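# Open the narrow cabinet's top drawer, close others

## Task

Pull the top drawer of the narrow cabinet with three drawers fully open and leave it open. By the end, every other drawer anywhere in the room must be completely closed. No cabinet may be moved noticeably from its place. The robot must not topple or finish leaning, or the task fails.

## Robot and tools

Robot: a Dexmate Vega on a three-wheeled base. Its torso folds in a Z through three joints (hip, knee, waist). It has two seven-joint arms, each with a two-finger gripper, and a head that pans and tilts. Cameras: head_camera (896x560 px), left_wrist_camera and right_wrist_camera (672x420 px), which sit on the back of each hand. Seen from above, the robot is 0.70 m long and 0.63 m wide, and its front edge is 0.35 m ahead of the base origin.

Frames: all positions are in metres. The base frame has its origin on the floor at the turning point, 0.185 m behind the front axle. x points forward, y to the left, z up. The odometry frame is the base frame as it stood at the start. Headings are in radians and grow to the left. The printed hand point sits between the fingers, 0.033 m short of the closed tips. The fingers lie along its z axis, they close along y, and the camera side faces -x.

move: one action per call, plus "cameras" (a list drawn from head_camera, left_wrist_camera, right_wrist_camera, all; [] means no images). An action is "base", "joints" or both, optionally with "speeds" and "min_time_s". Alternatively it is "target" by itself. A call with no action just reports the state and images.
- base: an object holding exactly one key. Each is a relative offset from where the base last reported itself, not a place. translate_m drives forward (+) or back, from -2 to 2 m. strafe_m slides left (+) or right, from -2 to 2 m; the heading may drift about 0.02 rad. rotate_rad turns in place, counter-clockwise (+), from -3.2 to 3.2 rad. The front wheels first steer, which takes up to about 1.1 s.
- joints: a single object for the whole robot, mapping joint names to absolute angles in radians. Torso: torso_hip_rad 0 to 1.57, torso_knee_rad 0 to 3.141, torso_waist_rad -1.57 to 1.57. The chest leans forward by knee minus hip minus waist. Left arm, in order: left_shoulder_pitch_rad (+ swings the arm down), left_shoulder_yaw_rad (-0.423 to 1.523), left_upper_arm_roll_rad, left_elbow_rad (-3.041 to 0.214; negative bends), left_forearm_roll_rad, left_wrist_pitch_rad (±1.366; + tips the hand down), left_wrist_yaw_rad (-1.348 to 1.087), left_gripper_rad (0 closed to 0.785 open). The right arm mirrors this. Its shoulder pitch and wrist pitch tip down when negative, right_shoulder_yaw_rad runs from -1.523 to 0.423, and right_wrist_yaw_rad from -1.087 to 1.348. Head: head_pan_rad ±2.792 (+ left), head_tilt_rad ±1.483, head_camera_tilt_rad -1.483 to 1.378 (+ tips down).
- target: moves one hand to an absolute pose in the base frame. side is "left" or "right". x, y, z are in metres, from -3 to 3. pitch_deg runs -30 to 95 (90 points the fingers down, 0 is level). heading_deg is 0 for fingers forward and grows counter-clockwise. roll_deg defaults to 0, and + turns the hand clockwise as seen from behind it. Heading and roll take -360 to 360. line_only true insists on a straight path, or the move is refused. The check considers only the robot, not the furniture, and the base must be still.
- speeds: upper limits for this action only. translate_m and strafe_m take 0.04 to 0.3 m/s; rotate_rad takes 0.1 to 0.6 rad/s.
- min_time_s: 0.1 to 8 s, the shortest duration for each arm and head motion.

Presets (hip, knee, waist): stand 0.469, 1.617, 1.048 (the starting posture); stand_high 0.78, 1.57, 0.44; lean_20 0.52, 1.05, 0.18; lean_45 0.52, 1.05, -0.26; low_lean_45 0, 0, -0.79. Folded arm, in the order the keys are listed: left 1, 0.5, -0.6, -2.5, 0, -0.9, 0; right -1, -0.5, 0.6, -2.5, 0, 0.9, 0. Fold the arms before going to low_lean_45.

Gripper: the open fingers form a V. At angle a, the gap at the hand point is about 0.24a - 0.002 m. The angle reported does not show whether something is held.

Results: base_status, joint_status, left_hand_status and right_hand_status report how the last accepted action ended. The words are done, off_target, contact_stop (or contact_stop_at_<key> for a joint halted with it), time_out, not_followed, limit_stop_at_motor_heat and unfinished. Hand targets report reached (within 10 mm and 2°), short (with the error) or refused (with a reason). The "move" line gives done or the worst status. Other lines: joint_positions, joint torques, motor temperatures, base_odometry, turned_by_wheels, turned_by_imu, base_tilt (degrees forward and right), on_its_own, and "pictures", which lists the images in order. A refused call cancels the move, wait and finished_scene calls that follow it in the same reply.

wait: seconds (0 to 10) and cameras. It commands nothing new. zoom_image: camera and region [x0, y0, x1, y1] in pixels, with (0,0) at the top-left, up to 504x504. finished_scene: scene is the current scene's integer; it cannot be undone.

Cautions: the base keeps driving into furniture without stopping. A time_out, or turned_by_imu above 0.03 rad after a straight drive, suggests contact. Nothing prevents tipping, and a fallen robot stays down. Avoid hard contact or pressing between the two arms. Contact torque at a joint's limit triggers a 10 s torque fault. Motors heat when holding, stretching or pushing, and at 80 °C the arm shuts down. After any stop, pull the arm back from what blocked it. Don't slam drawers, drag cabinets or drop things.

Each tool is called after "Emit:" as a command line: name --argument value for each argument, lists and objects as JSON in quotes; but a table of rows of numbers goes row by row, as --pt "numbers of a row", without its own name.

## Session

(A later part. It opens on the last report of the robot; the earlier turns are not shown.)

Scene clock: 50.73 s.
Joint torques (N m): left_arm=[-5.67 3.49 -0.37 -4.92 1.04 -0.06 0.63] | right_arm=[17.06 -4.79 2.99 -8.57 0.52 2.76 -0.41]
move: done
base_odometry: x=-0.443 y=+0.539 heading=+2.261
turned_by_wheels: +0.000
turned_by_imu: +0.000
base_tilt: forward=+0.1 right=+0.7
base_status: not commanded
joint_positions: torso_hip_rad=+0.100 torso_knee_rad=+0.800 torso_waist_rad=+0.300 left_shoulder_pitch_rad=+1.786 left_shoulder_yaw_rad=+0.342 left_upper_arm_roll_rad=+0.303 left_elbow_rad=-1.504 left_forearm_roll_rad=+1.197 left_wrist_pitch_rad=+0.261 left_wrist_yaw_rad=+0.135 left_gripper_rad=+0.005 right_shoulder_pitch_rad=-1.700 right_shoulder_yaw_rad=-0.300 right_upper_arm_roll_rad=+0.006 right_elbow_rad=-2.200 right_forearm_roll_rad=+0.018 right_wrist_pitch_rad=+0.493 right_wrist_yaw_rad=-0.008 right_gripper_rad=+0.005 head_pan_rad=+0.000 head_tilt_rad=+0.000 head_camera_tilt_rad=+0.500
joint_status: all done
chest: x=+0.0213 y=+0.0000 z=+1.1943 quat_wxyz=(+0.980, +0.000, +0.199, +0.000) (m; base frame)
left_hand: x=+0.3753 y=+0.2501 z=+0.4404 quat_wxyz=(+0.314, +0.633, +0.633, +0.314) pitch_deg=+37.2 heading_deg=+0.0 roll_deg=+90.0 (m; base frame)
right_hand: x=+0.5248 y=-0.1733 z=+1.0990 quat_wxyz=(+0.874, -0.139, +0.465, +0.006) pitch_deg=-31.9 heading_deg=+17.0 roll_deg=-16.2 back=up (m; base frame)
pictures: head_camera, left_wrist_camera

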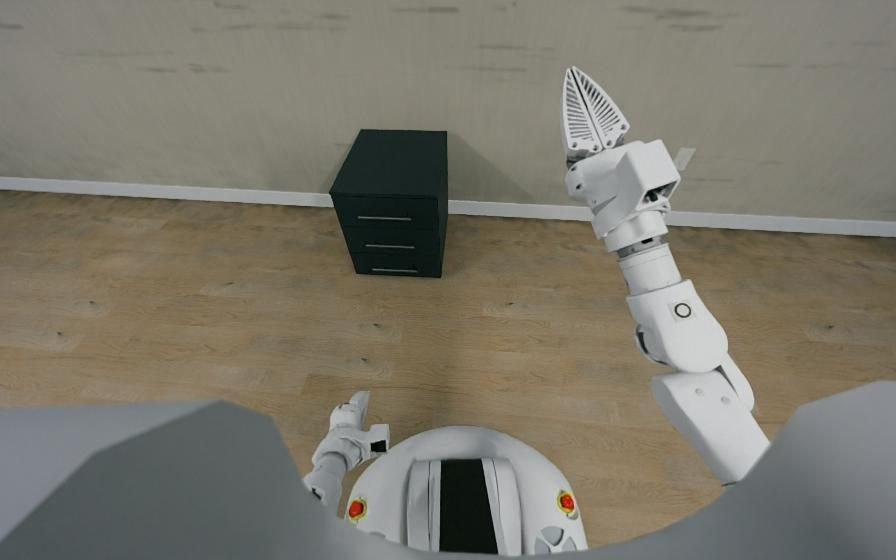

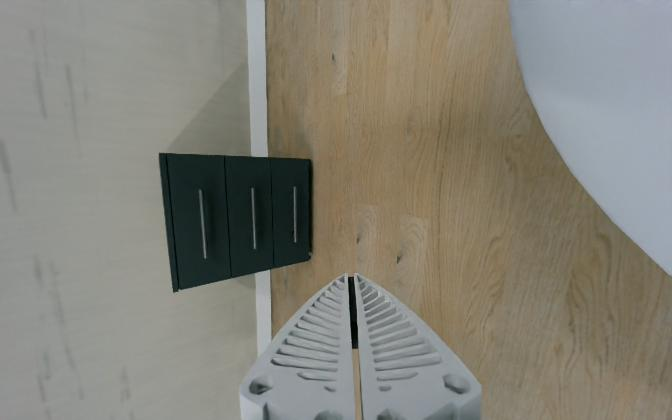

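Emit:
move --joints '{"torso_hip_rad": 0.0, "torso_knee_rad": 0.7, "torso_waist_rad": 0.3, "left_shoulder_pitch_rad": 1.5}'

Emit:
move --target '{"side": "left", "x": 0.6, "y": 0.25, "z": 0.5, "pitch_deg": 20, "heading_deg": 0, "roll_deg": 90}' --cameras '["head_camera", "left_wrist_camera"]'

Scene clock: 56.13 s.
Joint torques (N m): left_arm=[-14.64 4.54 -1.55 -5.97 0.74 0.11 0.71] | right_arm=[16.62 -4.23 2.41 -8.66 0.37 2.98 -0.26]
move: done
base_odometry: x=-0.443 y=+0.539 heading=+2.261
turned_by_wheels: +0.000
turned_by_imu: +0.000
base_tilt: forward=+0.1 right=+0.7
base_status: not commanded
joint_positions: torso_hip_rad=+0.001 torso_knee_rad=+0.700 torso_waist_rad=+0.300 left_shoulder_pitch_rad=+1.504 left_shoulder_yaw_rad=+0.342 left_upper_arm_roll_rad=+0.303 left_elbow_rad=-1.504 left_forearm_roll_rad=+1.197 left_wrist_pitch_rad=+0.261 left_wrist_yaw_rad=+0.135 left_gripper_rad=+0.005 right_shoulder_pitch_rad=-1.700 right_shoulder_yaw_rad=-0.300 right_upper_arm_roll_rad=+0.006 right_elbow_rad=-2.200 right_forearm_roll_rad=+0.018 right_wrist_pitch_rad=+0.493 right_wrist_yaw_rad=-0.008 right_gripper_rad=+0.005 head_pan_rad=+0.000 head_tilt_rad=+0.000 head_camera_tilt_rad=+0.500
joint_status: all done
chest: x=+0.0310 y=+0.0000 z=+1.1553 quat_wxyz=(+0.980, +0.000, +0.198, +0.000) (m; base frame)
left_hand: x=+0.5810 y=+0.2501 z=+0.5299 quat_wxyz=(+0.400, +0.583, +0.583, +0.400) pitch_deg=+21.0 heading_deg=+0.0 roll_deg=+90.0 (m; base frame)
right_hand: x=+0.5345 y=-0.1733 z=+1.0603 quat_wxyz=(+0.874, -0.139, +0.465, +0.006) pitch_deg=-31.9 heading_deg=+17.0 roll_deg=-16.2 back=up (m; base frame)

Scene clock: 58.43 s.
Joint torques (N m): left_arm=[-15.59 0.11 -1.14 -4.9 0.2 -0.5 1.1] | right_arm=[17.32 -4.88 2.98 -8.32 0.23 2.25 -0.49]
move: done
base_odometry: x=-0.443 y=+0.539 heading=+2.261
turned_by_wheels: +0.000
turned_by_imu: +0.000
base_tilt: forward=+0.0 right=+0.8
base_status: not commanded
joint_positions: torso_hip_rad=+0.001 torso_knee_rad=+0.700 torso_waist_rad=+0.300 left_shoulder_pitch_rad=+1.385 left_shoulder_yaw_rad=+0.297 left_upper_arm_roll_rad=+0.331 left_elbow_rad=-1.269 left_forearm_roll_rad=+1.181 left_wrist_pitch_rad=+0.212 left_wrist_yaw_rad=+0.257 left_gripper_rad=+0.005 right_shoulder_pitch_rad=-1.700 right_shoulder_yaw_rad=-0.300 right_upper_arm_roll_rad=+0.006 right_elbow_rad=-2.200 right_forearm_roll_rad=+0.018 right_wrist_pitch_rad=+0.493 right_wrist_yaw_rad=-0.008 right_gripper_rad=+0.005 head_pan_rad=+0.000 head_tilt_rad=+0.000 head_camera_tilt_rad=+0.500
joint_status: not commanded
chest: x=+0.0310 y=+0.0000 z=+1.1553 quat_wxyz=(+0.980, +0.000, +0.198, +0.000) (m; base frame)
left_hand: x=+0.5995 y=+0.2502 z=+0.5002 quat_wxyz=(+0.405, +0.579, +0.579, +0.405) pitch_deg=+20.0 heading_deg=+0.0 roll_deg=-90.0 (m; base frame)
left_hand_status: reached (straight line, planned for 1.1 s): 1 mm and 0.1 deg off.
right_hand: x=+0.5345 y=-0.1733 z=+1.0603 quat_wxyz=(+0.874, -0.139, +0.465, +0.006) pitch_deg=-31.9 heading_deg=+17.0 roll_deg=-16.2 back=up (m; base frame)
pictures: head_camera, left_wrist_camera

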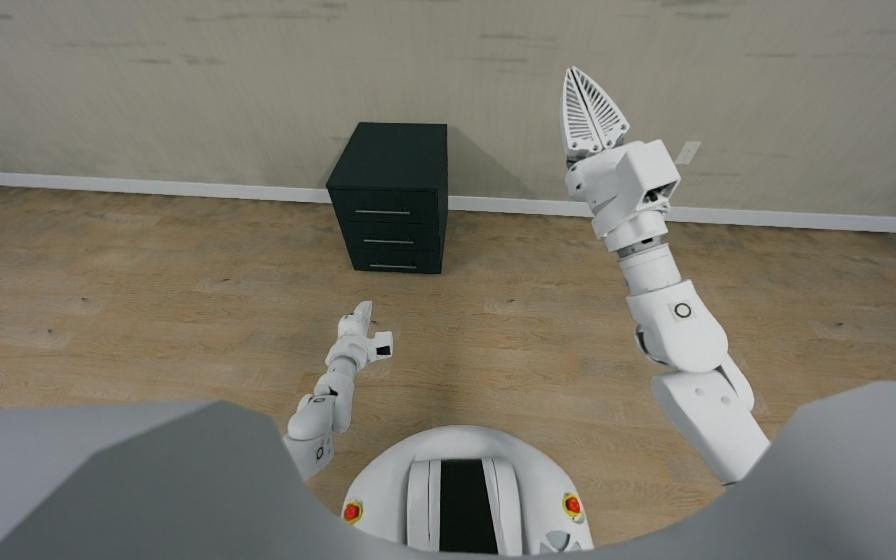

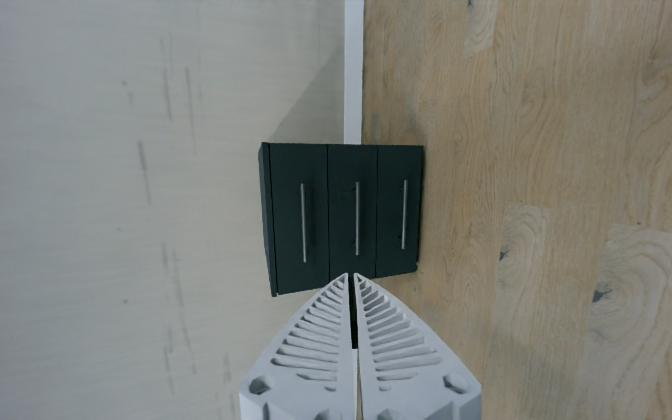

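Emit:
move --base '{"rotate_rad": -0.045}' --joints '{"left_gripper_rad": 0.5}'

Emit:
move --target '{"side": "left", "x": 0.6, "y": 0.32, "z": 0.45, "pitch_deg": 20, "heading_deg": 0, "roll_deg": 90}' --cameras '["head_camera", "left_wrist_camera"]'

Scene clock: 60.73 s.
Joint torques (N m): left_arm=[-16.73 -1.54 -0.83 -4.24 0 0.53 1.37] | right_arm=[16.18 -5.21 3.13 -8.78 0.4 2.55 -0.39]
move: done
base_odometry: x=-0.443 y=+0.539 heading=+2.216
turned_by_wheels: -0.045
turned_by_imu: -0.042
base_tilt: forward=+0.1 right=+0.8
base_status: done
joint_positions: torso_hip_rad=+0.001 torso_knee_rad=+0.700 torso_waist_rad=+0.300 left_shoulder_pitch_rad=+1.383 left_shoulder_yaw_rad=+0.296 left_upper_arm_roll_rad=+0.331 left_elbow_rad=-1.265 left_forearm_roll_rad=+1.181 left_wrist_pitch_rad=+0.211 left_wrist_yaw_rad=+0.259 left_gripper_rad=+0.500 right_shoulder_pitch_rad=-1.700 right_shoulder_yaw_rad=-0.300 right_upper_arm_roll_rad=+0.006 right_elbow_rad=-2.200 right_forearm_roll_rad=+0.018 right_wrist_pitch_rad=+0.493 right_wrist_yaw_rad=-0.008 right_gripper_rad=+0.005 head_pan_rad=+0.000 head_tilt_rad=+0.000 head_camera_tilt_rad=+0.500
joint_status: all done
chest: x=+0.0310 y=+0.0000 z=+1.1553 quat_wxyz=(+0.980, +0.000, +0.198, +0.000) (m; base frame)
left_hand: x=+0.5998 y=+0.2502 z=+0.4998 quat_wxyz=(+0.405, +0.579, +0.579, +0.406) pitch_deg=+20.0 heading_deg=+0.0 roll_deg=-90.0 (m; base frame)
right_hand: x=+0.5345 y=-0.1733 z=+1.0603 quat_wxyz=(+0.874, -0.139, +0.465, +0.006) pitch_deg=-31.9 heading_deg=+17.0 roll_deg=-16.2 back=up (m; base frame)

Scene clock: 63.83 s.
Joint torques (N m): left_arm=[-17.03 7.08 -1.32 -4.78 -0.36 -0.39 1.37] | right_arm=[16.74 -4.26 2.96 -8.09 0.35 2.21 -0.46]
move: done
base_odometry: x=-0.443 y=+0.539 heading=+2.216
turned_by_wheels: +0.000
turned_by_imu: +0.000
base_tilt: forward=+0.1 right=+0.7
base_status: not commanded
joint_positions: torso_hip_rad=+0.001 torso_knee_rad=+0.700 torso_waist_rad=+0.300 left_shoulder_pitch_rad=+1.197 left_shoulder_yaw_rad=+0.325 left_upper_arm_roll_rad=+0.326 left_elbow_rad=-0.794 left_forearm_roll_rad=+1.114 left_wrist_pitch_rad=-0.007 left_wrist_yaw_rad=+0.505 left_gripper_rad=+0.500 right_shoulder_pitch_rad=-1.700 right_shoulder_yaw_rad=-0.300 right_upper_arm_roll_rad=+0.006 right_elbow_rad=-2.200 right_forearm_roll_rad=+0.018 right_wrist_pitch_rad=+0.493 right_wrist_yaw_rad=-0.008 right_gripper_rad=+0.005 head_pan_rad=+0.000 head_tilt_rad=+0.000 head_camera_tilt_rad=+0.500
joint_status: not commanded
chest: x=+0.0310 y=+0.0000 z=+1.1553 quat_wxyz=(+0.980, +0.000, +0.198, +0.000) (m; base frame)
left_hand: x=+0.5998 y=+0.3195 z=+0.4500 quat_wxyz=(+0.405, +0.579, +0.579, +0.405) pitch_deg=+20.0 heading_deg=+0.0 roll_deg=-90.0 (m; base frame)
left_hand_status: reached (straight line, planned for 1.8 s): 1 mm and 0.0 deg off.
right_hand: x=+0.5345 y=-0.1733 z=+1.0603 quat_wxyz=(+0.874, -0.139, +0.465, +0.006) pitch_deg=-31.9 heading_deg=+17.0 roll_deg=-16.2 back=up (m; base frame)
pictures: head_camera, left_wrist_camera

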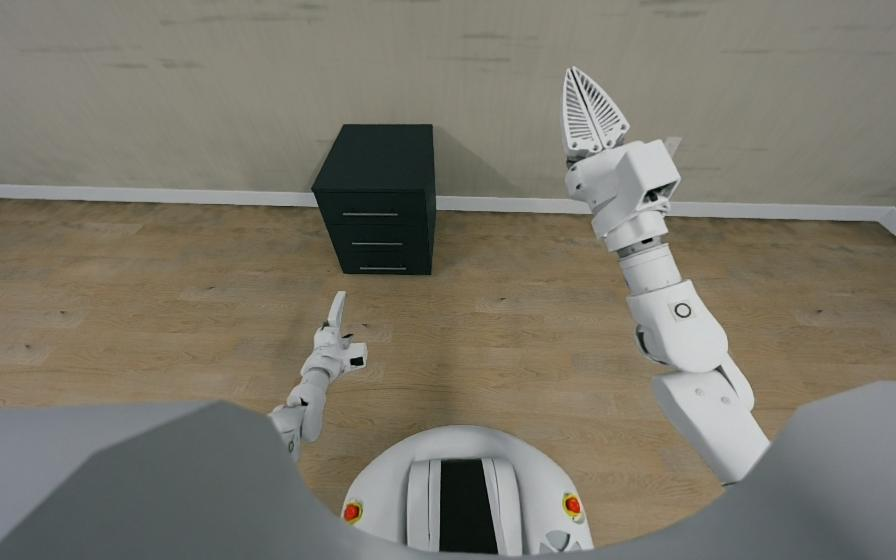

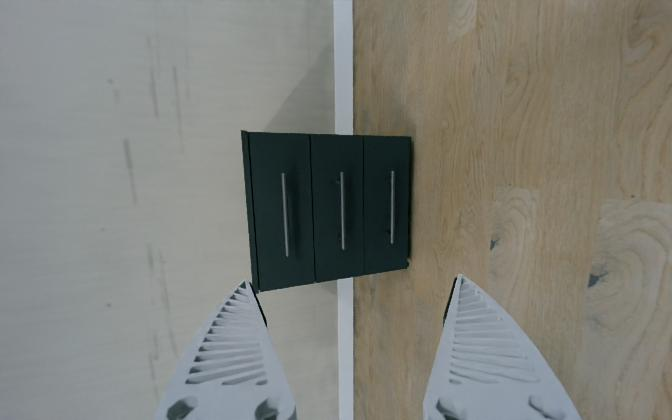

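Emit:
move --target '{"side": "left", "x": 0.6, "y": 0.315, "z": 0.4, "pitch_deg": 20, "heading_deg": 0, "roll_deg": 90}'

Emit:
move --base '{"translate_m": 0.4}' --speeds '{"translate_m": 0.2}' --cameras '["head_camera", "left_wrist_camera"]'

Scene clock: 65.17 s.
Joint torques (N m): left_arm=[-16.71 5.01 -1.27 -3.4 -0.19 -0.7 1.2] | right_arm=[15.67 -4.42 3.18 -8.1 0.16 2.86 -0.33]
move: refused
base_odometry: x=-0.443 y=+0.539 heading=+2.216
turned_by_wheels: +0.000
turned_by_imu: +0.000
base_tilt: forward=+0.1 right=+0.8
base_status: not commanded
joint_positions: torso_hip_rad=+0.001 torso_knee_rad=+0.700 torso_waist_rad=+0.300 left_shoulder_pitch_rad=+1.196 left_shoulder_yaw_rad=+0.325 left_upper_arm_roll_rad=+0.326 left_elbow_rad=-0.790 left_forearm_roll_rad=+1.114 left_wrist_pitch_rad=-0.009 left_wrist_yaw_rad=+0.507 left_gripper_rad=+0.500 right_shoulder_pitch_rad=-1.700 right_shoulder_yaw_rad=-0.300 right_upper_arm_roll_rad=+0.006 right_elbow_rad=-2.200 right_forearm_roll_rad=+0.018 right_wrist_pitch_rad=+0.493 right_wrist_yaw_rad=-0.008 right_gripper_rad=+0.005 head_pan_rad=+0.000 head_tilt_rad=+0.000 head_camera_tilt_rad=+0.500
joint_status: not commanded
chest: x=+0.0310 y=+0.0000 z=+1.1553 quat_wxyz=(+0.980, +0.000, +0.198, +0.000) (m; base frame)
left_hand: x=+0.5998 y=+0.3200 z=+0.4498 quat_wxyz=(+0.405, +0.579, +0.579, +0.405) pitch_deg=+20.0 heading_deg=+0.0 roll_deg=+90.0 (m; base frame)
left_hand_status: refused: no posture of the arm gets there (out of reach): the closest leaves the hand 2.5 cm and 0 deg from the pose. Nothing moved.
right_hand: x=+0.5345 y=-0.1733 z=+1.0603 quat_wxyz=(+0.874, -0.139, +0.465, +0.006) pitch_deg=-31.9 heading_deg=+17.0 roll_deg=-16.2 back=up (m; base frame)

not run: a stop came earlier in this reply.

Emit:
move --joints '{"torso_hip_rad": 0.0, "torso_knee_rad": 0.6, "torso_waist_rad": 0.1, "head_camera_tilt_rad": 0.4}'

Emit:
move --target '{"side": "left", "x": 0.6, "y": 0.315, "z": 0.4, "pitch_deg": 20, "heading_deg": 0, "roll_deg": 90}' --cameras '["head_camera", "left_wrist_camera"]'

Scene clock: 67.43 s.
Joint torques (N m): left_arm=[-15.56 6.67 -0.89 -3.94 -0.32 0.13 1.23] | right_arm=[13.78 -5.36 2.4 -8.68 0.32 2.94 -0.38]
move: done
base_odometry: x=-0.443 y=+0.539 heading=+2.216
turned_by_wheels: +0.000
turned_by_imu: +0.000
base_tilt: forward=+0.0 right=+0.8
base_status: not commanded
joint_positions: torso_hip_rad=+0.001 torso_knee_rad=+0.600 torso_waist_rad=+0.100 left_shoulder_pitch_rad=+1.195 left_shoulder_yaw_rad=+0.325 left_upper_arm_roll_rad=+0.326 left_elbow_rad=-0.790 left_forearm_roll_rad=+1.114 left_wrist_pitch_rad=-0.009 left_wrist_yaw_rad=+0.507 left_gripper_rad=+0.500 right_shoulder_pitch_rad=-1.700 right_shoulder_yaw_rad=-0.300 right_upper_arm_roll_rad=+0.006 right_elbow_rad=-2.200 right_forearm_roll_rad=+0.018 right_wrist_pitch_rad=+0.493 right_wrist_yaw_rad=-0.008 right_gripper_rad=+0.005 head_pan_rad=+0.000 head_tilt_rad=+0.000 head_camera_tilt_rad=+0.400
joint_status: all done
chest: x=+0.0413 y=+0.0000 z=+1.1148 quat_wxyz=(+0.969, +0.000, +0.247, +0.000) (m; base frame)
left_hand: x=+0.5368 y=+0.3200 z=+0.3560 quat_wxyz=(+0.376, +0.599, +0.599, +0.376) pitch_deg=+25.8 heading_deg=+0.0 roll_deg=-90.0 (m; base frame)
right_hand: x=+0.5328 y=-0.1733 z=+0.9700 quat_wxyz=(+0.850, -0.138, +0.508, +0.013) pitch_deg=-26.4 heading_deg=+16.1 roll_deg=-14.3 back=up (m; base frame)

Scene clock: 69.17 s.
Joint torques (N m): left_arm=[-18.95 2.31 -1.14 -1.95 0.26 -0.01 1.43] | right_arm=[13.66 -3.96 2.56 -8.43 0.32 2.77 -0.26]
move: done
base_odometry: x=-0.443 y=+0.539 heading=+2.216
turned_by_wheels: +0.000
turned_by_imu: +0.000
base_tilt: forward=+0.1 right=+0.8
base_status: not commanded
joint_positions: torso_hip_rad=+0.001 torso_knee_rad=+0.600 torso_waist_rad=+0.100 left_shoulder_pitch_rad=+1.091 left_shoulder_yaw_rad=+0.305 left_upper_arm_roll_rad=+0.332 left_elbow_rad=-0.735 left_forearm_roll_rad=+1.124 left_wrist_pitch_rad=-0.014 left_wrist_yaw_rad=+0.550 left_gripper_rad=+0.500 right_shoulder_pitch_rad=-1.700 right_shoulder_yaw_rad=-0.300 right_upper_arm_roll_rad=+0.006 right_elbow_rad=-2.200 right_forearm_roll_rad=+0.018 right_wrist_pitch_rad=+0.493 right_wrist_yaw_rad=-0.008 right_gripper_rad=+0.005 head_pan_rad=+0.000 head_tilt_rad=+0.000 head_camera_tilt_rad=+0.400
joint_status: not commanded
chest: x=+0.0413 y=+0.0000 z=+1.1148 quat_wxyz=(+0.969, +0.000, +0.247, +0.000) (m; base frame)
left_hand: x=+0.5977 y=+0.3154 z=+0.3982 quat_wxyz=(+0.404, +0.580, +0.580, +0.405) pitch_deg=+20.2 heading_deg=+0.0 roll_deg=-90.0 (m; base frame)
left_hand_status: reached (straight line, planned for 0.7 s): 3 mm and 0.2 deg off.
right_hand: x=+0.5328 y=-0.1733 z=+0.9700 quat_wxyz=(+0.850, -0.138, +0.508, +0.013) pitch_deg=-26.4 heading_deg=+16.1 roll_deg=-14.3 back=up (m; base frame)
pictures: head_camera, left_wrist_camera

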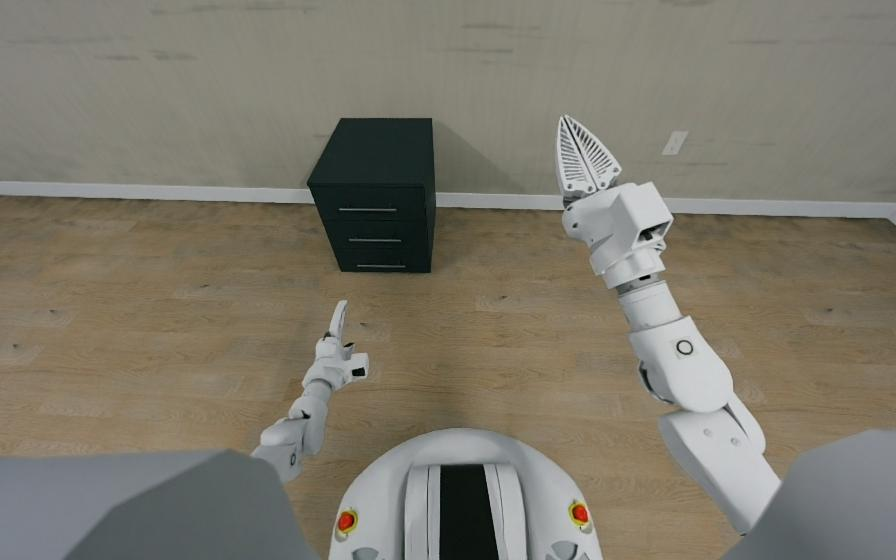

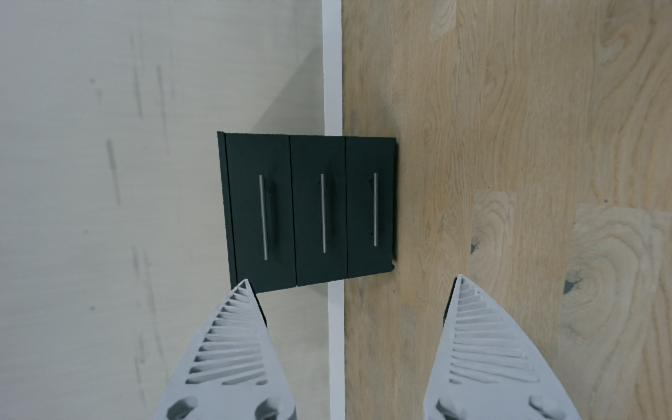

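Emit:
move --base '{"translate_m": 0.4}' --speeds '{"translate_m": 0.2}' --cameras '["head_camera", "left_wrist_camera"]'

Scene clock: 72.77 s.
Joint torques (N m): left_arm=[-16.15 1.87 -0.85 -3.79 0.24 -0.26 1.27] | right_arm=[13.89 -3.48 2.88 -8.89 0.15 2.24 -0.27]
move: done
base_odometry: x=-0.684 y=+0.858 heading=+2.215
turned_by_wheels: -0.001
turned_by_imu: +0.000
base_tilt: forward=+0.0 right=+0.7
base_status: done
joint_positions: torso_hip_rad=+0.001 torso_knee_rad=+0.600 torso_waist_rad=+0.100 left_shoulder_pitch_rad=+1.087 left_shoulder_yaw_rad=+0.304 left_upper_arm_roll_rad=+0.332 left_elbow_rad=-0.733 left_forearm_roll_rad=+1.124 left_wrist_pitch_rad=-0.014 left_wrist_yaw_rad=+0.552 left_gripper_rad=+0.500 right_shoulder_pitch_rad=-1.700 right_shoulder_yaw_rad=-0.300 right_upper_arm_roll_rad=+0.006 right_elbow_rad=-2.200 right_forearm_roll_rad=+0.018 right_wrist_pitch_rad=+0.493 right_wrist_yaw_rad=-0.008 right_gripper_rad=+0.005 head_pan_rad=+0.000 head_tilt_rad=+0.000 head_camera_tilt_rad=+0.400
joint_status: not commanded
chest: x=+0.0413 y=+0.0000 z=+1.1148 quat_wxyz=(+0.969, +0.000, +0.247, +0.000) (m; base frame)
left_hand: x=+0.5998 y=+0.3152 z=+0.3998 quat_wxyz=(+0.405, +0.579, +0.579, +0.406) pitch_deg=+20.0 heading_deg=+0.0 roll_deg=-90.0 (m; base frame)
right_hand: x=+0.5328 y=-0.1733 z=+0.9700 quat_wxyz=(+0.850, -0.138, +0.508, +0.013) pitch_deg=-26.4 heading_deg=+16.1 roll_deg=-14.3 back=up (m; base frame)
pictures: head_camera, left_wrist_camera

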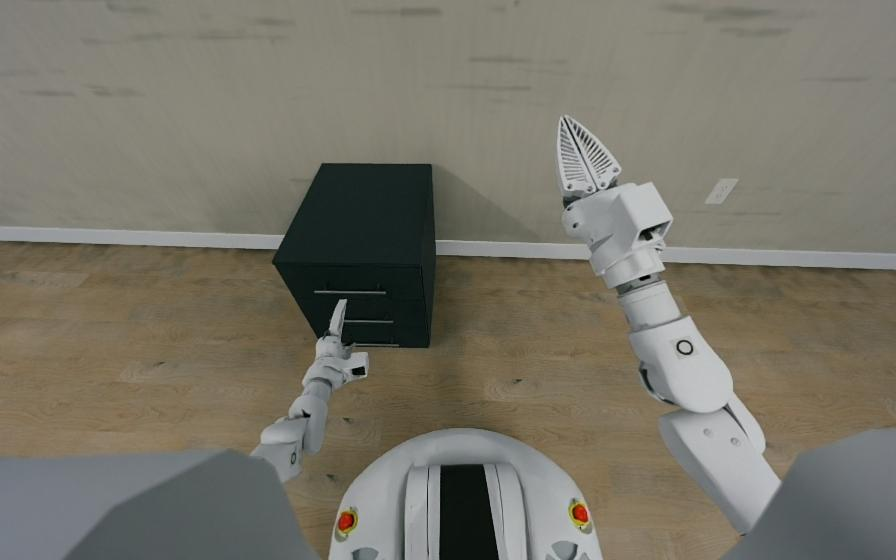

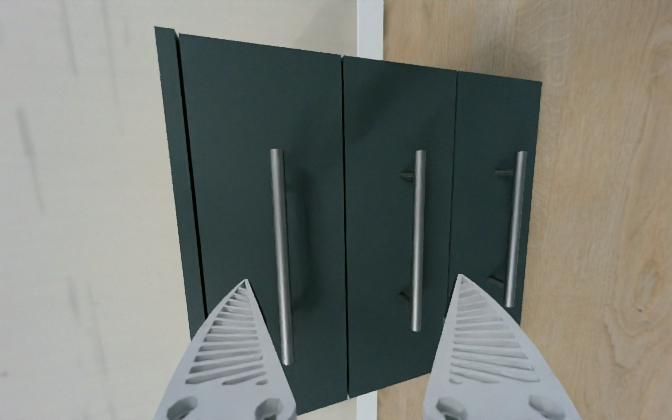

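Emit:
move --target '{"side": "left", "x": 0.53, "y": 0.325, "z": 0.52, "pitch_deg": 45, "heading_deg": 0, "roll_deg": 90}'

Emit:
move --base '{"translate_m": 0.12}' --joints '{"left_gripper_rad": 0.15}' --speeds '{"translate_m": 0.15}' --cameras '["head_camera", "left_wrist_camera"]'

Scene clock: 80.80 s.
Joint torques (N m): left_arm=[-2.6 7.49 -10.56 -6.81 0.59 0.39 0.89] | right_arm=[14.04 -5.38 2.91 -8.08 0.4 3.1 -0.42]
move: done
base_odometry: x=-0.684 y=+0.858 heading=+2.215
turned_by_wheels: +0.000
turned_by_imu: +0.000
base_tilt: forward=+0.1 right=+0.7
base_status: not commanded
joint_positions: torso_hip_rad=+0.001 torso_knee_rad=+0.600 torso_waist_rad=+0.100 left_shoulder_pitch_rad=+1.575 left_shoulder_yaw_rad=+0.612 left_upper_arm_roll_rad=+0.064 left_elbow_rad=-2.023 left_forearm_roll_rad=+1.027 left_wrist_pitch_rad=+0.303 left_wrist_yaw_rad=-0.628 left_gripper_rad=+0.500 right_shoulder_pitch_rad=-1.700 right_shoulder_yaw_rad=-0.300 right_upper_arm_roll_rad=+0.006 right_elbow_rad=-2.200 right_forearm_roll_rad=+0.018 right_wrist_pitch_rad=+0.493 right_wrist_yaw_rad=-0.008 right_gripper_rad=+0.005 head_pan_rad=+0.000 head_tilt_rad=+0.000 head_camera_tilt_rad=+0.400
joint_status: not commanded
chest: x=+0.0413 y=+0.0000 z=+1.1148 quat_wxyz=(+0.969, +0.000, +0.247, +0.000) (m; base frame)
left_hand: x=+0.5303 y=+0.3249 z=+0.5194 quat_wxyz=(+0.271, +0.653, +0.653, +0.271) pitch_deg=+44.9 heading_deg=+0.0 roll_deg=+90.0 (m; base frame)
left_hand_status: reached (straight line, planned for 4.7 s): 1 mm and 0.1 deg off.
right_hand: x=+0.5328 y=-0.1733 z=+0.9700 quat_wxyz=(+0.850, -0.138, +0.508, +0.013) pitch_deg=-26.4 heading_deg=+16.1 roll_deg=-14.3 back=up (m; base frame)

Scene clock: 82.63 s.
Joint torques (N m): left_arm=[-2.25 6.92 -10.95 -6.08 0.29 0.48 0.67] | right_arm=[14.22 -2.83 2.8 -8.29 0.43 2.6 -0.22]
move: done
base_odometry: x=-0.756 y=+0.954 heading=+2.214
turned_by_wheels: -0.001
turned_by_imu: -0.001
base_tilt: forward=+0.1 right=+0.7
base_status: done
joint_positions: torso_hip_rad=+0.001 torso_knee_rad=+0.600 torso_waist_rad=+0.100 left_shoulder_pitch_rad=+1.576 left_shoulder_yaw_rad=+0.613 left_upper_arm_roll_rad=+0.063 left_elbow_rad=-2.026 left_forearm_roll_rad=+1.027 left_wrist_pitch_rad=+0.304 left_wrist_yaw_rad=-0.631 left_gripper_rad=+0.150 right_shoulder_pitch_rad=-1.700 right_shoulder_yaw_rad=-0.300 right_upper_arm_roll_rad=+0.006 right_elbow_rad=-2.200 right_forearm_roll_rad=+0.018 right_wrist_pitch_rad=+0.493 right_wrist_yaw_rad=-0.008 right_gripper_rad=+0.005 head_pan_rad=+0.000 head_tilt_rad=+0.000 head_camera_tilt_rad=+0.400
joint_status: all done
chest: x=+0.0413 y=+0.0000 z=+1.1148 quat_wxyz=(+0.969, +0.000, +0.247, +0.000) (m; base frame)
left_hand: x=+0.5300 y=+0.3248 z=+0.5199 quat_wxyz=(+0.271, +0.653, +0.653, +0.270) pitch_deg=+45.0 heading_deg=+0.0 roll_deg=+90.0 (m; base frame)
right_hand: x=+0.5328 y=-0.1733 z=+0.9700 quat_wxyz=(+0.850, -0.138, +0.508, +0.013) pitch_deg=-26.4 heading_deg=+16.1 roll_deg=-14.3 back=up (m; base frame)
pictures: head_camera, left_wrist_camera

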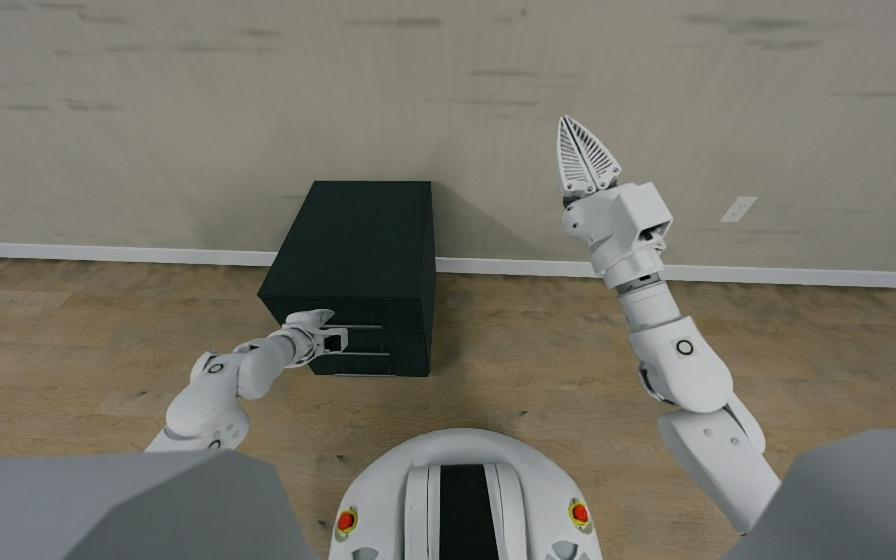

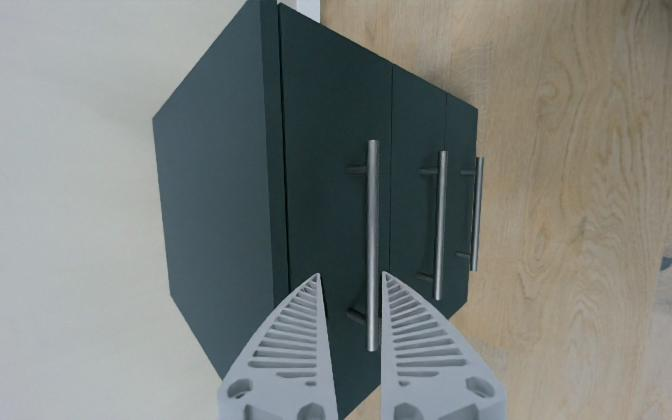

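Emit:
move --target '{"side": "left", "x": 0.54, "y": 0.32, "z": 0.484, "pitch_deg": 45, "heading_deg": 0, "roll_deg": 90}' --cameras '["head_camera", "left_wrist_camera"]'

Scene clock: 85.40 s.
Joint torques (N m): left_arm=[-12.61 3.82 -4.61 -5.82 0.79 -0.44 1.05] | right_arm=[12.78 -4.44 3 -9.04 0.32 2.17 -0.21]
move: done
base_odometry: x=-0.756 y=+0.954 heading=+2.214
turned_by_wheels: +0.000
turned_by_imu: +0.000
base_tilt: forward=+0.0 right=+0.7
base_status: not commanded
joint_positions: torso_hip_rad=+0.001 torso_knee_rad=+0.600 torso_waist_rad=+0.100 left_shoulder_pitch_rad=+1.505 left_shoulder_yaw_rad=+0.581 left_upper_arm_roll_rad=+0.130 left_elbow_rad=-1.891 left_forearm_roll_rad=+1.039 left_wrist_pitch_rad=+0.280 left_wrist_yaw_rad=-0.557 left_gripper_rad=+0.150 right_shoulder_pitch_rad=-1.700 right_shoulder_yaw_rad=-0.300 right_upper_arm_roll_rad=+0.006 right_elbow_rad=-2.200 right_forearm_roll_rad=+0.018 right_wrist_pitch_rad=+0.493 right_wrist_yaw_rad=-0.008 right_gripper_rad=+0.005 head_pan_rad=+0.000 head_tilt_rad=+0.000 head_camera_tilt_rad=+0.400
joint_status: not commanded
chest: x=+0.0413 y=+0.0000 z=+1.1148 quat_wxyz=(+0.969, +0.000, +0.247, +0.000) (m; base frame)
left_hand: x=+0.5396 y=+0.3204 z=+0.4848 quat_wxyz=(+0.270, +0.653, +0.653, +0.271) pitch_deg=+45.0 heading_deg=+0.0 roll_deg=-90.0 (m; base frame)
left_hand_status: reached (straight line, planned for 0.8 s): 1 mm and 0.0 deg off.
right_hand: x=+0.5328 y=-0.1733 z=+0.9700 quat_wxyz=(+0.850, -0.138, +0.508, +0.013) pitch_deg=-26.4 heading_deg=+16.1 roll_deg=-14.3 back=up (m; base frame)
pictures: head_camera, left_wrist_camera

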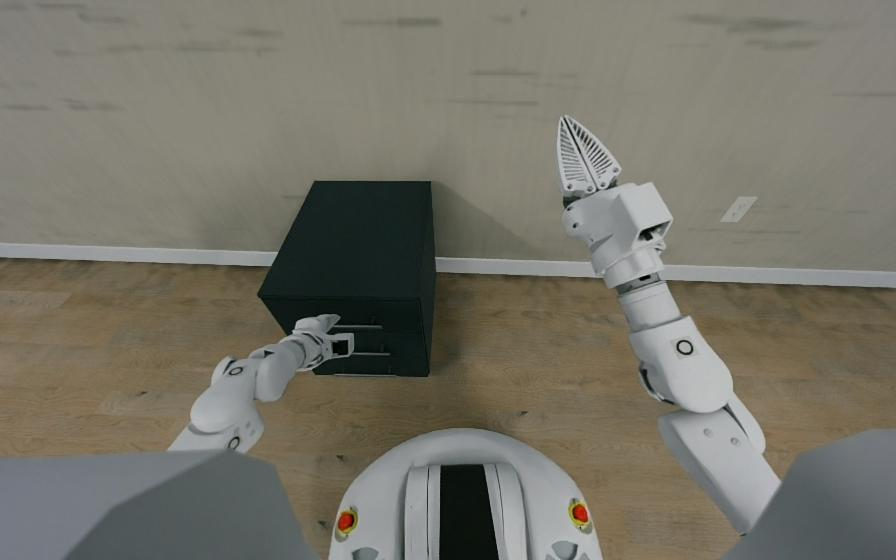

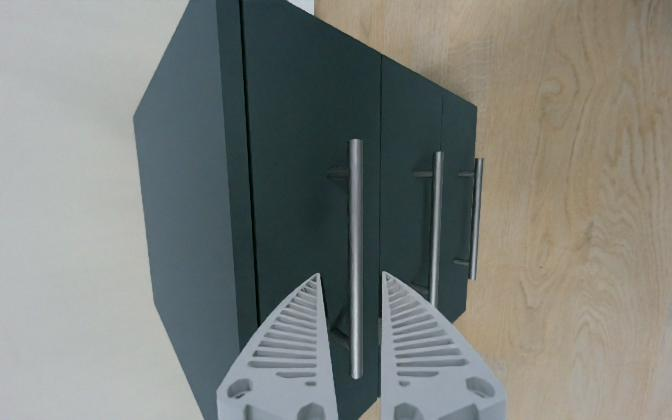

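Emit:
move --target '{"side": "left", "x": 0.5715, "y": 0.32, "z": 0.4455, "pitch_deg": 45, "heading_deg": 0, "roll_deg": 90}' --cameras '["left_wrist_camera"]'

Scene clock: 87.97 s.
Joint torques (N m): left_arm=[-16.26 2.66 -4.07 -5.19 0.25 -0.05 1.11] | right_arm=[12.94 -4.87 2.64 -8.47 0.42 2.39 -0.29]
move: done
base_odometry: x=-0.756 y=+0.954 heading=+2.214
turned_by_wheels: +0.000
turned_by_imu: +0.000
base_tilt: forward=+0.0 right=+0.8
base_status: not commanded
joint_positions: torso_hip_rad=+0.001 torso_knee_rad=+0.600 torso_waist_rad=+0.100 left_shoulder_pitch_rad=+1.357 left_shoulder_yaw_rad=+0.539 left_upper_arm_roll_rad=+0.207 left_elbow_rad=-1.667 left_forearm_roll_rad=+1.040 left_wrist_pitch_rad=+0.228 left_wrist_yaw_rad=-0.478 left_gripper_rad=+0.150 right_shoulder_pitch_rad=-1.700 right_shoulder_yaw_rad=-0.300 right_upper_arm_roll_rad=+0.006 right_elbow_rad=-2.200 right_forearm_roll_rad=+0.018 right_wrist_pitch_rad=+0.493 right_wrist_yaw_rad=-0.008 right_gripper_rad=+0.005 head_pan_rad=+0.000 head_tilt_rad=+0.000 head_camera_tilt_rad=+0.400
joint_status: not commanded
chest: x=+0.0413 y=+0.0000 z=+1.1148 quat_wxyz=(+0.969, +0.000, +0.247, +0.000) (m; base frame)
left_hand: x=+0.5708 y=+0.3202 z=+0.4459 quat_wxyz=(+0.270, +0.653, +0.653, +0.271) pitch_deg=+45.0 heading_deg=+0.0 roll_deg=-90.0 (m; base frame)
left_hand_status: reached (straight line, planned for 1.0 s): 1 mm and 0.0 deg off.
right_hand: x=+0.5328 y=-0.1733 z=+0.9700 quat_wxyz=(+0.850, -0.138, +0.508, +0.013) pitch_deg=-26.4 heading_deg=+16.1 roll_deg=-14.3 back=up (m; base frame)
pictures: left_wrist_camera

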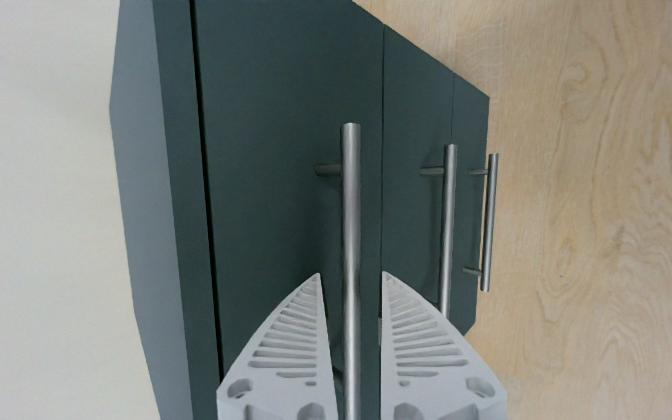

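Emit:
move --joints '{"left_gripper_rad": 0.12}'

Emit:
move --target '{"side": "left", "x": 0.587, "y": 0.32, "z": 0.430, "pitch_deg": 45, "heading_deg": 0, "roll_deg": 90}' --cameras '["left_wrist_camera", "head_camera"]'

Scene clock: 89.03 s.
Joint torques (N m): left_arm=[-17.17 1.17 -4.35 -5.32 0.36 -0.46 0.92] | right_arm=[13.6 -5.27 2.76 -9.11 0.28 3.03 -0.29]
move: done
base_odometry: x=-0.756 y=+0.954 heading=+2.214
turned_by_wheels: +0.000
turned_by_imu: +0.000
base_tilt: forward=+0.1 right=+0.7
base_status: not commanded
joint_positions: torso_hip_rad=+0.001 torso_knee_rad=+0.600 torso_waist_rad=+0.100 left_shoulder_pitch_rad=+1.354 left_shoulder_yaw_rad=+0.538 left_upper_arm_roll_rad=+0.209 left_elbow_rad=-1.664 left_forearm_roll_rad=+1.040 left_wrist_pitch_rad=+0.227 left_wrist_yaw_rad=-0.476 left_gripper_rad=+0.120 right_shoulder_pitch_rad=-1.700 right_shoulder_yaw_rad=-0.300 right_upper_arm_roll_rad=+0.006 right_elbow_rad=-2.200 right_forearm_roll_rad=+0.018 right_wrist_pitch_rad=+0.493 right_wrist_yaw_rad=-0.008 right_gripper_rad=+0.005 head_pan_rad=+0.000 head_tilt_rad=+0.000 head_camera_tilt_rad=+0.400
joint_status: all done
chest: x=+0.0413 y=+0.0000 z=+1.1148 quat_wxyz=(+0.969, +0.000, +0.247, +0.000) (m; base frame)
left_hand: x=+0.5713 y=+0.3202 z=+0.4454 quat_wxyz=(+0.270, +0.653, +0.653, +0.271) pitch_deg=+45.0 heading_deg=+0.0 roll_deg=-90.0 (m; base frame)
right_hand: x=+0.5328 y=-0.1733 z=+0.9700 quat_wxyz=(+0.850, -0.138, +0.508, +0.013) pitch_deg=-26.4 heading_deg=+16.1 roll_deg=-14.3 back=up (m; base frame)

Scene clock: 90.77 s.
Joint torques (N m): left_arm=[-26.6 -0.26 -5.53 -6.66 0.6 -0.53 2.09] | right_arm=[14.25 -3.75 2.62 -8.18 0.28 2.97 -0.5]
move: done
base_odometry: x=-0.756 y=+0.954 heading=+2.215
turned_by_wheels: +0.000
turned_by_imu: +0.000
base_tilt: forward=+0.0 right=+0.7
base_status: not commanded
joint_positions: torso_hip_rad=+0.001 torso_knee_rad=+0.600 torso_waist_rad=+0.100 left_shoulder_pitch_rad=+1.286 left_shoulder_yaw_rad=+0.517 left_upper_arm_roll_rad=+0.239 left_elbow_rad=-1.559 left_forearm_roll_rad=+1.040 left_wrist_pitch_rad=+0.202 left_wrist_yaw_rad=-0.442 left_gripper_rad=+0.120 right_shoulder_pitch_rad=-1.700 right_shoulder_yaw_rad=-0.300 right_upper_arm_roll_rad=+0.006 right_elbow_rad=-2.200 right_forearm_roll_rad=+0.018 right_wrist_pitch_rad=+0.493 right_wrist_yaw_rad=-0.008 right_gripper_rad=+0.005 head_pan_rad=+0.000 head_tilt_rad=+0.000 head_camera_tilt_rad=+0.400
joint_status: not commanded
chest: x=+0.0412 y=+0.0000 z=+1.1148 quat_wxyz=(+0.969, +0.000, +0.247, +0.000) (m; base frame)
left_hand: x=+0.5859 y=+0.3202 z=+0.4301 quat_wxyz=(+0.270, +0.653, +0.653, +0.270) pitch_deg=+45.1 heading_deg=+0.0 roll_deg=-90.0 (m; base frame)
left_hand_status: reached (straight line, planned for 0.7 s): 1 mm and 0.1 deg off.
right_hand: x=+0.5327 y=-0.1733 z=+0.9700 quat_wxyz=(+0.850, -0.138, +0.508, +0.013) pitch_deg=-26.4 heading_deg=+16.1 roll_deg=-14.3 back=up (m; base frame)
pictures: head_camera, left_wrist_camera

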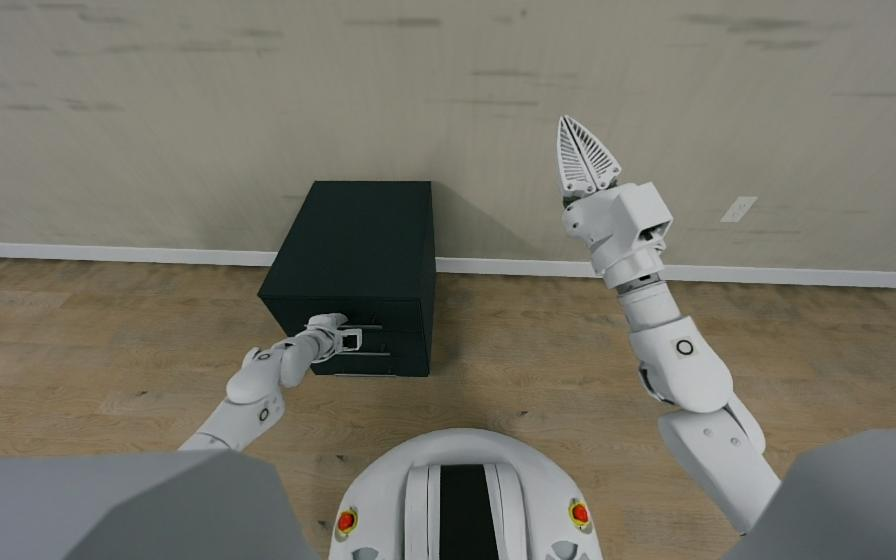

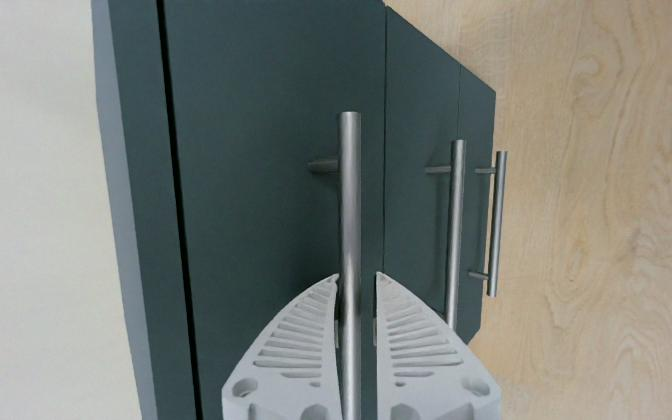

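Emit:
move --target '{"side": "left", "x": 0.578, "y": 0.32, "z": 0.43, "pitch_deg": 45, "heading_deg": 0, "roll_deg": 90}' --cameras '["left_wrist_camera"]'

Emit:
move --joints '{"left_gripper_rad": 0.0}' --cameras '["left_wrist_camera"]'

Scene clock: 92.07 s.
Joint torques (N m): left_arm=[-9.59 6.45 -11.02 -8.87 0.89 0.09 1.84] | right_arm=[14.1 -5.06 3.33 -8.25 0.48 2.74 -0.33]
move: done
base_odometry: x=-0.756 y=+0.954 heading=+2.215
turned_by_wheels: +0.000
turned_by_imu: +0.000
base_tilt: forward=+0.1 right=+0.8
base_status: not commanded
joint_positions: torso_hip_rad=+0.001 torso_knee_rad=+0.600 torso_waist_rad=+0.100 left_shoulder_pitch_rad=+1.308 left_shoulder_yaw_rad=+0.520 left_upper_arm_roll_rad=+0.234 left_elbow_rad=-1.578 left_forearm_roll_rad=+1.040 left_wrist_pitch_rad=+0.206 left_wrist_yaw_rad=-0.438 left_gripper_rad=+0.120 right_shoulder_pitch_rad=-1.700 right_shoulder_yaw_rad=-0.300 right_upper_arm_roll_rad=+0.006 right_elbow_rad=-2.200 right_forearm_roll_rad=+0.018 right_wrist_pitch_rad=+0.493 right_wrist_yaw_rad=-0.008 right_gripper_rad=+0.005 head_pan_rad=+0.000 head_tilt_rad=+0.000 head_camera_tilt_rad=+0.400
joint_status: not commanded
chest: x=+0.0412 y=+0.0000 z=+1.1147 quat_wxyz=(+0.969, +0.000, +0.247, +0.000) (m; base frame)
left_hand: x=+0.5789 y=+0.3198 z=+0.4297 quat_wxyz=(+0.270, +0.653, +0.653, +0.270) pitch_deg=+45.1 heading_deg=+0.0 roll_deg=+90.0 (m; base frame)
left_hand_status: reached (straight line, planned for 0.3 s): 1 mm and 0.1 deg off.
right_hand: x=+0.5327 y=-0.1733 z=+0.9700 quat_wxyz=(+0.850, -0.138, +0.508, +0.013) pitch_deg=-26.4 heading_deg=+16.1 roll_deg=-14.3 back=up (m; base frame)
pictures: left_wrist_camera

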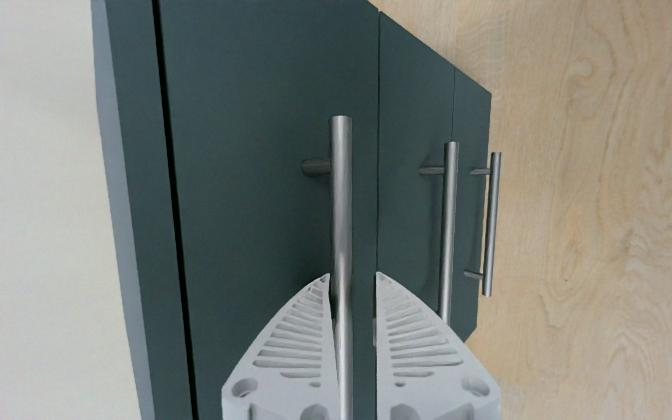

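Scene clock: 92.67 s.
Joint torques (N m): left_arm=[0.31 8.27 -6.56 -4.51 -0.24 0.42 -0.51] | right_arm=[14.62 -5.09 2.7 -8.33 0.27 3.14 -0.34]
move: done
base_odometry: x=-0.756 y=+0.954 heading=+2.214
turned_by_wheels: +0.000
turned_by_imu: +0.000
base_tilt: forward=+0.1 right=+0.8
base_status: not commanded
joint_positions: torso_hip_rad=+0.001 torso_knee_rad=+0.600 torso_waist_rad=+0.100 left_shoulder_pitch_rad=+1.310 left_shoulder_yaw_rad=+0.521 left_upper_arm_roll_rad=+0.233 left_elbow_rad=-1.581 left_forearm_roll_rad=+1.040 left_wrist_pitch_rad=+0.206 left_wrist_yaw_rad=-0.437 left_gripper_rad=+0.000 right_shoulder_pitch_rad=-1.700 right_shoulder_yaw_rad=-0.300 right_upper_arm_roll_rad=+0.006 right_elbow_rad=-2.200 right_forearm_roll_rad=+0.018 right_wrist_pitch_rad=+0.493 right_wrist_yaw_rad=-0.008 right_gripper_rad=+0.005 head_pan_rad=+0.000 head_tilt_rad=+0.000 head_camera_tilt_rad=+0.400
joint_status: all done
chest: x=+0.0412 y=+0.0000 z=+1.1148 quat_wxyz=(+0.969, +0.000, +0.247, +0.000) (m; base frame)
left_hand: x=+0.5787 y=+0.3199 z=+0.4304 quat_wxyz=(+0.271, +0.653, +0.653, +0.271) pitch_deg=+45.0 heading_deg=+0.0 roll_deg=+90.0 (m; base frame)
right_hand: x=+0.5327 y=-0.1733 z=+0.9700 quat_wxyz=(+0.850, -0.138, +0.508, +0.013) pitch_deg=-26.4 heading_deg=+16.1 roll_deg=-14.3 back=up (m; base frame)
pictures: left_wrist_camera

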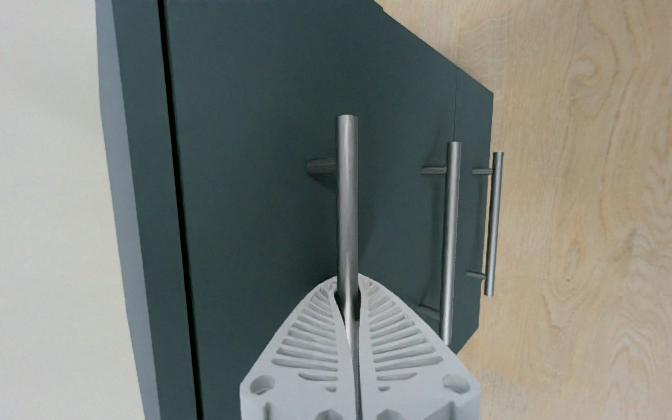

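Emit:
move --base '{"translate_m": -0.1}' --speeds '{"translate_m": 0.06}' --cameras '["left_wrist_camera", "head_camera"]'

Scene clock: 95.07 s.
Joint torques (N m): left_arm=[-2.02 3.5 -3.55 -6.3 -1.04 -2.32 -0.37] | right_arm=[14.74 -3.22 2.47 -8.66 0.26 3.06 -0.43]
move: done
base_odometry: x=-0.696 y=+0.874 heading=+2.215
turned_by_wheels: +0.000
turned_by_imu: +0.001
base_tilt: forward=+0.1 right=+0.8
base_status: done
joint_positions: torso_hip_rad=+0.001 torso_knee_rad=+0.600 torso_waist_rad=+0.100 left_shoulder_pitch_rad=+1.311 left_shoulder_yaw_rad=+0.521 left_upper_arm_roll_rad=+0.232 left_elbow_rad=-1.581 left_forearm_roll_rad=+1.040 left_wrist_pitch_rad=+0.207 left_wrist_yaw_rad=-0.437 left_gripper_rad=+0.000 right_shoulder_pitch_rad=-1.700 right_shoulder_yaw_rad=-0.300 right_upper_arm_roll_rad=+0.006 right_elbow_rad=-2.200 right_forearm_roll_rad=+0.018 right_wrist_pitch_rad=+0.493 right_wrist_yaw_rad=-0.008 right_gripper_rad=+0.005 head_pan_rad=+0.000 head_tilt_rad=+0.000 head_camera_tilt_rad=+0.400
joint_status: not commanded
chest: x=+0.0412 y=+0.0000 z=+1.1148 quat_wxyz=(+0.969, +0.000, +0.247, +0.000) (m; base frame)
left_hand: x=+0.5784 y=+0.3204 z=+0.4305 quat_wxyz=(+0.271, +0.653, +0.653, +0.271) pitch_deg=+44.9 heading_deg=+0.1 roll_deg=-90.0 (m; base frame)
right_hand: x=+0.5327 y=-0.1733 z=+0.9701 quat_wxyz=(+0.850, -0.138, +0.508, +0.013) pitch_deg=-26.4 heading_deg=+16.1 roll_deg=-14.3 back=up (m; base frame)
pictures: head_camera, left_wrist_camera

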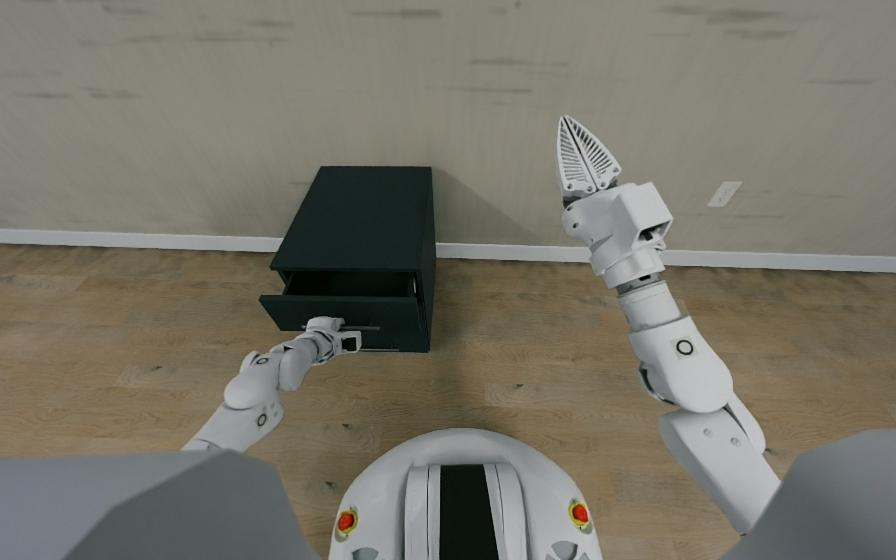

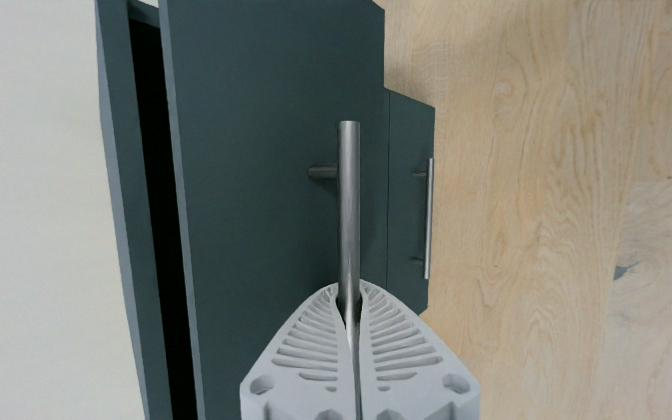

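Emit:
move --base '{"translate_m": -0.15}' --speeds '{"translate_m": 0.08}' --cameras '["left_wrist_camera", "head_camera"]'

Scene clock: 97.97 s.
Joint torques (N m): left_arm=[-2.83 2.45 -1.19 -5.96 -1.27 -3.77 -0.32] | right_arm=[13.52 -3.52 2.65 -7.95 0.34 2.4 -0.31]
move: done
base_odometry: x=-0.606 y=+0.754 heading=+2.215
turned_by_wheels: +0.000
turned_by_imu: +0.000
base_tilt: forward=+0.0 right=+0.7
base_status: done
joint_positions: torso_hip_rad=+0.001 torso_knee_rad=+0.600 torso_waist_rad=+0.100 left_shoulder_pitch_rad=+1.312 left_shoulder_yaw_rad=+0.521 left_upper_arm_roll_rad=+0.232 left_elbow_rad=-1.581 left_forearm_roll_rad=+1.040 left_wrist_pitch_rad=+0.207 left_wrist_yaw_rad=-0.437 left_gripper_rad=+0.000 right_shoulder_pitch_rad=-1.700 right_shoulder_yaw_rad=-0.300 right_upper_arm_roll_rad=+0.006 right_elbow_rad=-2.200 right_forearm_roll_rad=+0.018 right_wrist_pitch_rad=+0.493 right_wrist_yaw_rad=-0.008 right_gripper_rad=+0.005 head_pan_rad=+0.000 head_tilt_rad=+0.000 head_camera_tilt_rad=+0.400
joint_status: not commanded
chest: x=+0.0412 y=+0.0000 z=+1.1148 quat_wxyz=(+0.969, +0.000, +0.247, +0.000) (m; base frame)
left_hand: x=+0.5784 y=+0.3207 z=+0.4305 quat_wxyz=(+0.270, +0.653, +0.653, +0.271) pitch_deg=+45.0 heading_deg=+0.1 roll_deg=-89.9 (m; base frame)
right_hand: x=+0.5327 y=-0.1733 z=+0.9701 quat_wxyz=(+0.850, -0.138, +0.508, +0.013) pitch_deg=-26.4 heading_deg=+16.1 roll_deg=-14.3 back=up (m; base frame)
pictures: head_camera, left_wrist_camera

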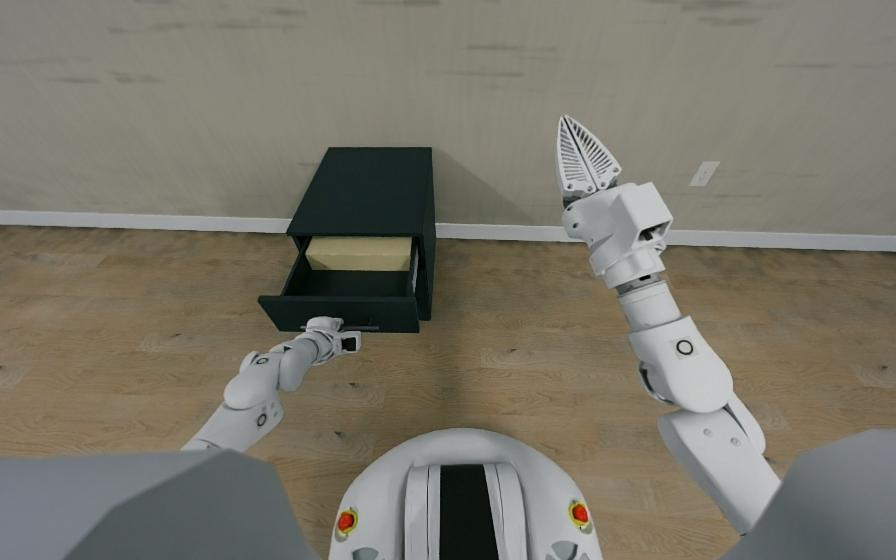

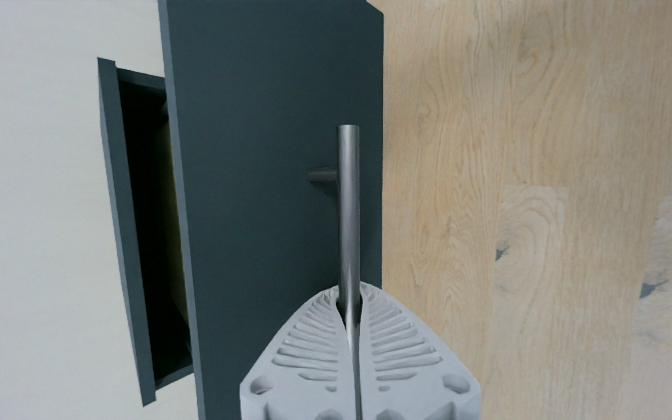

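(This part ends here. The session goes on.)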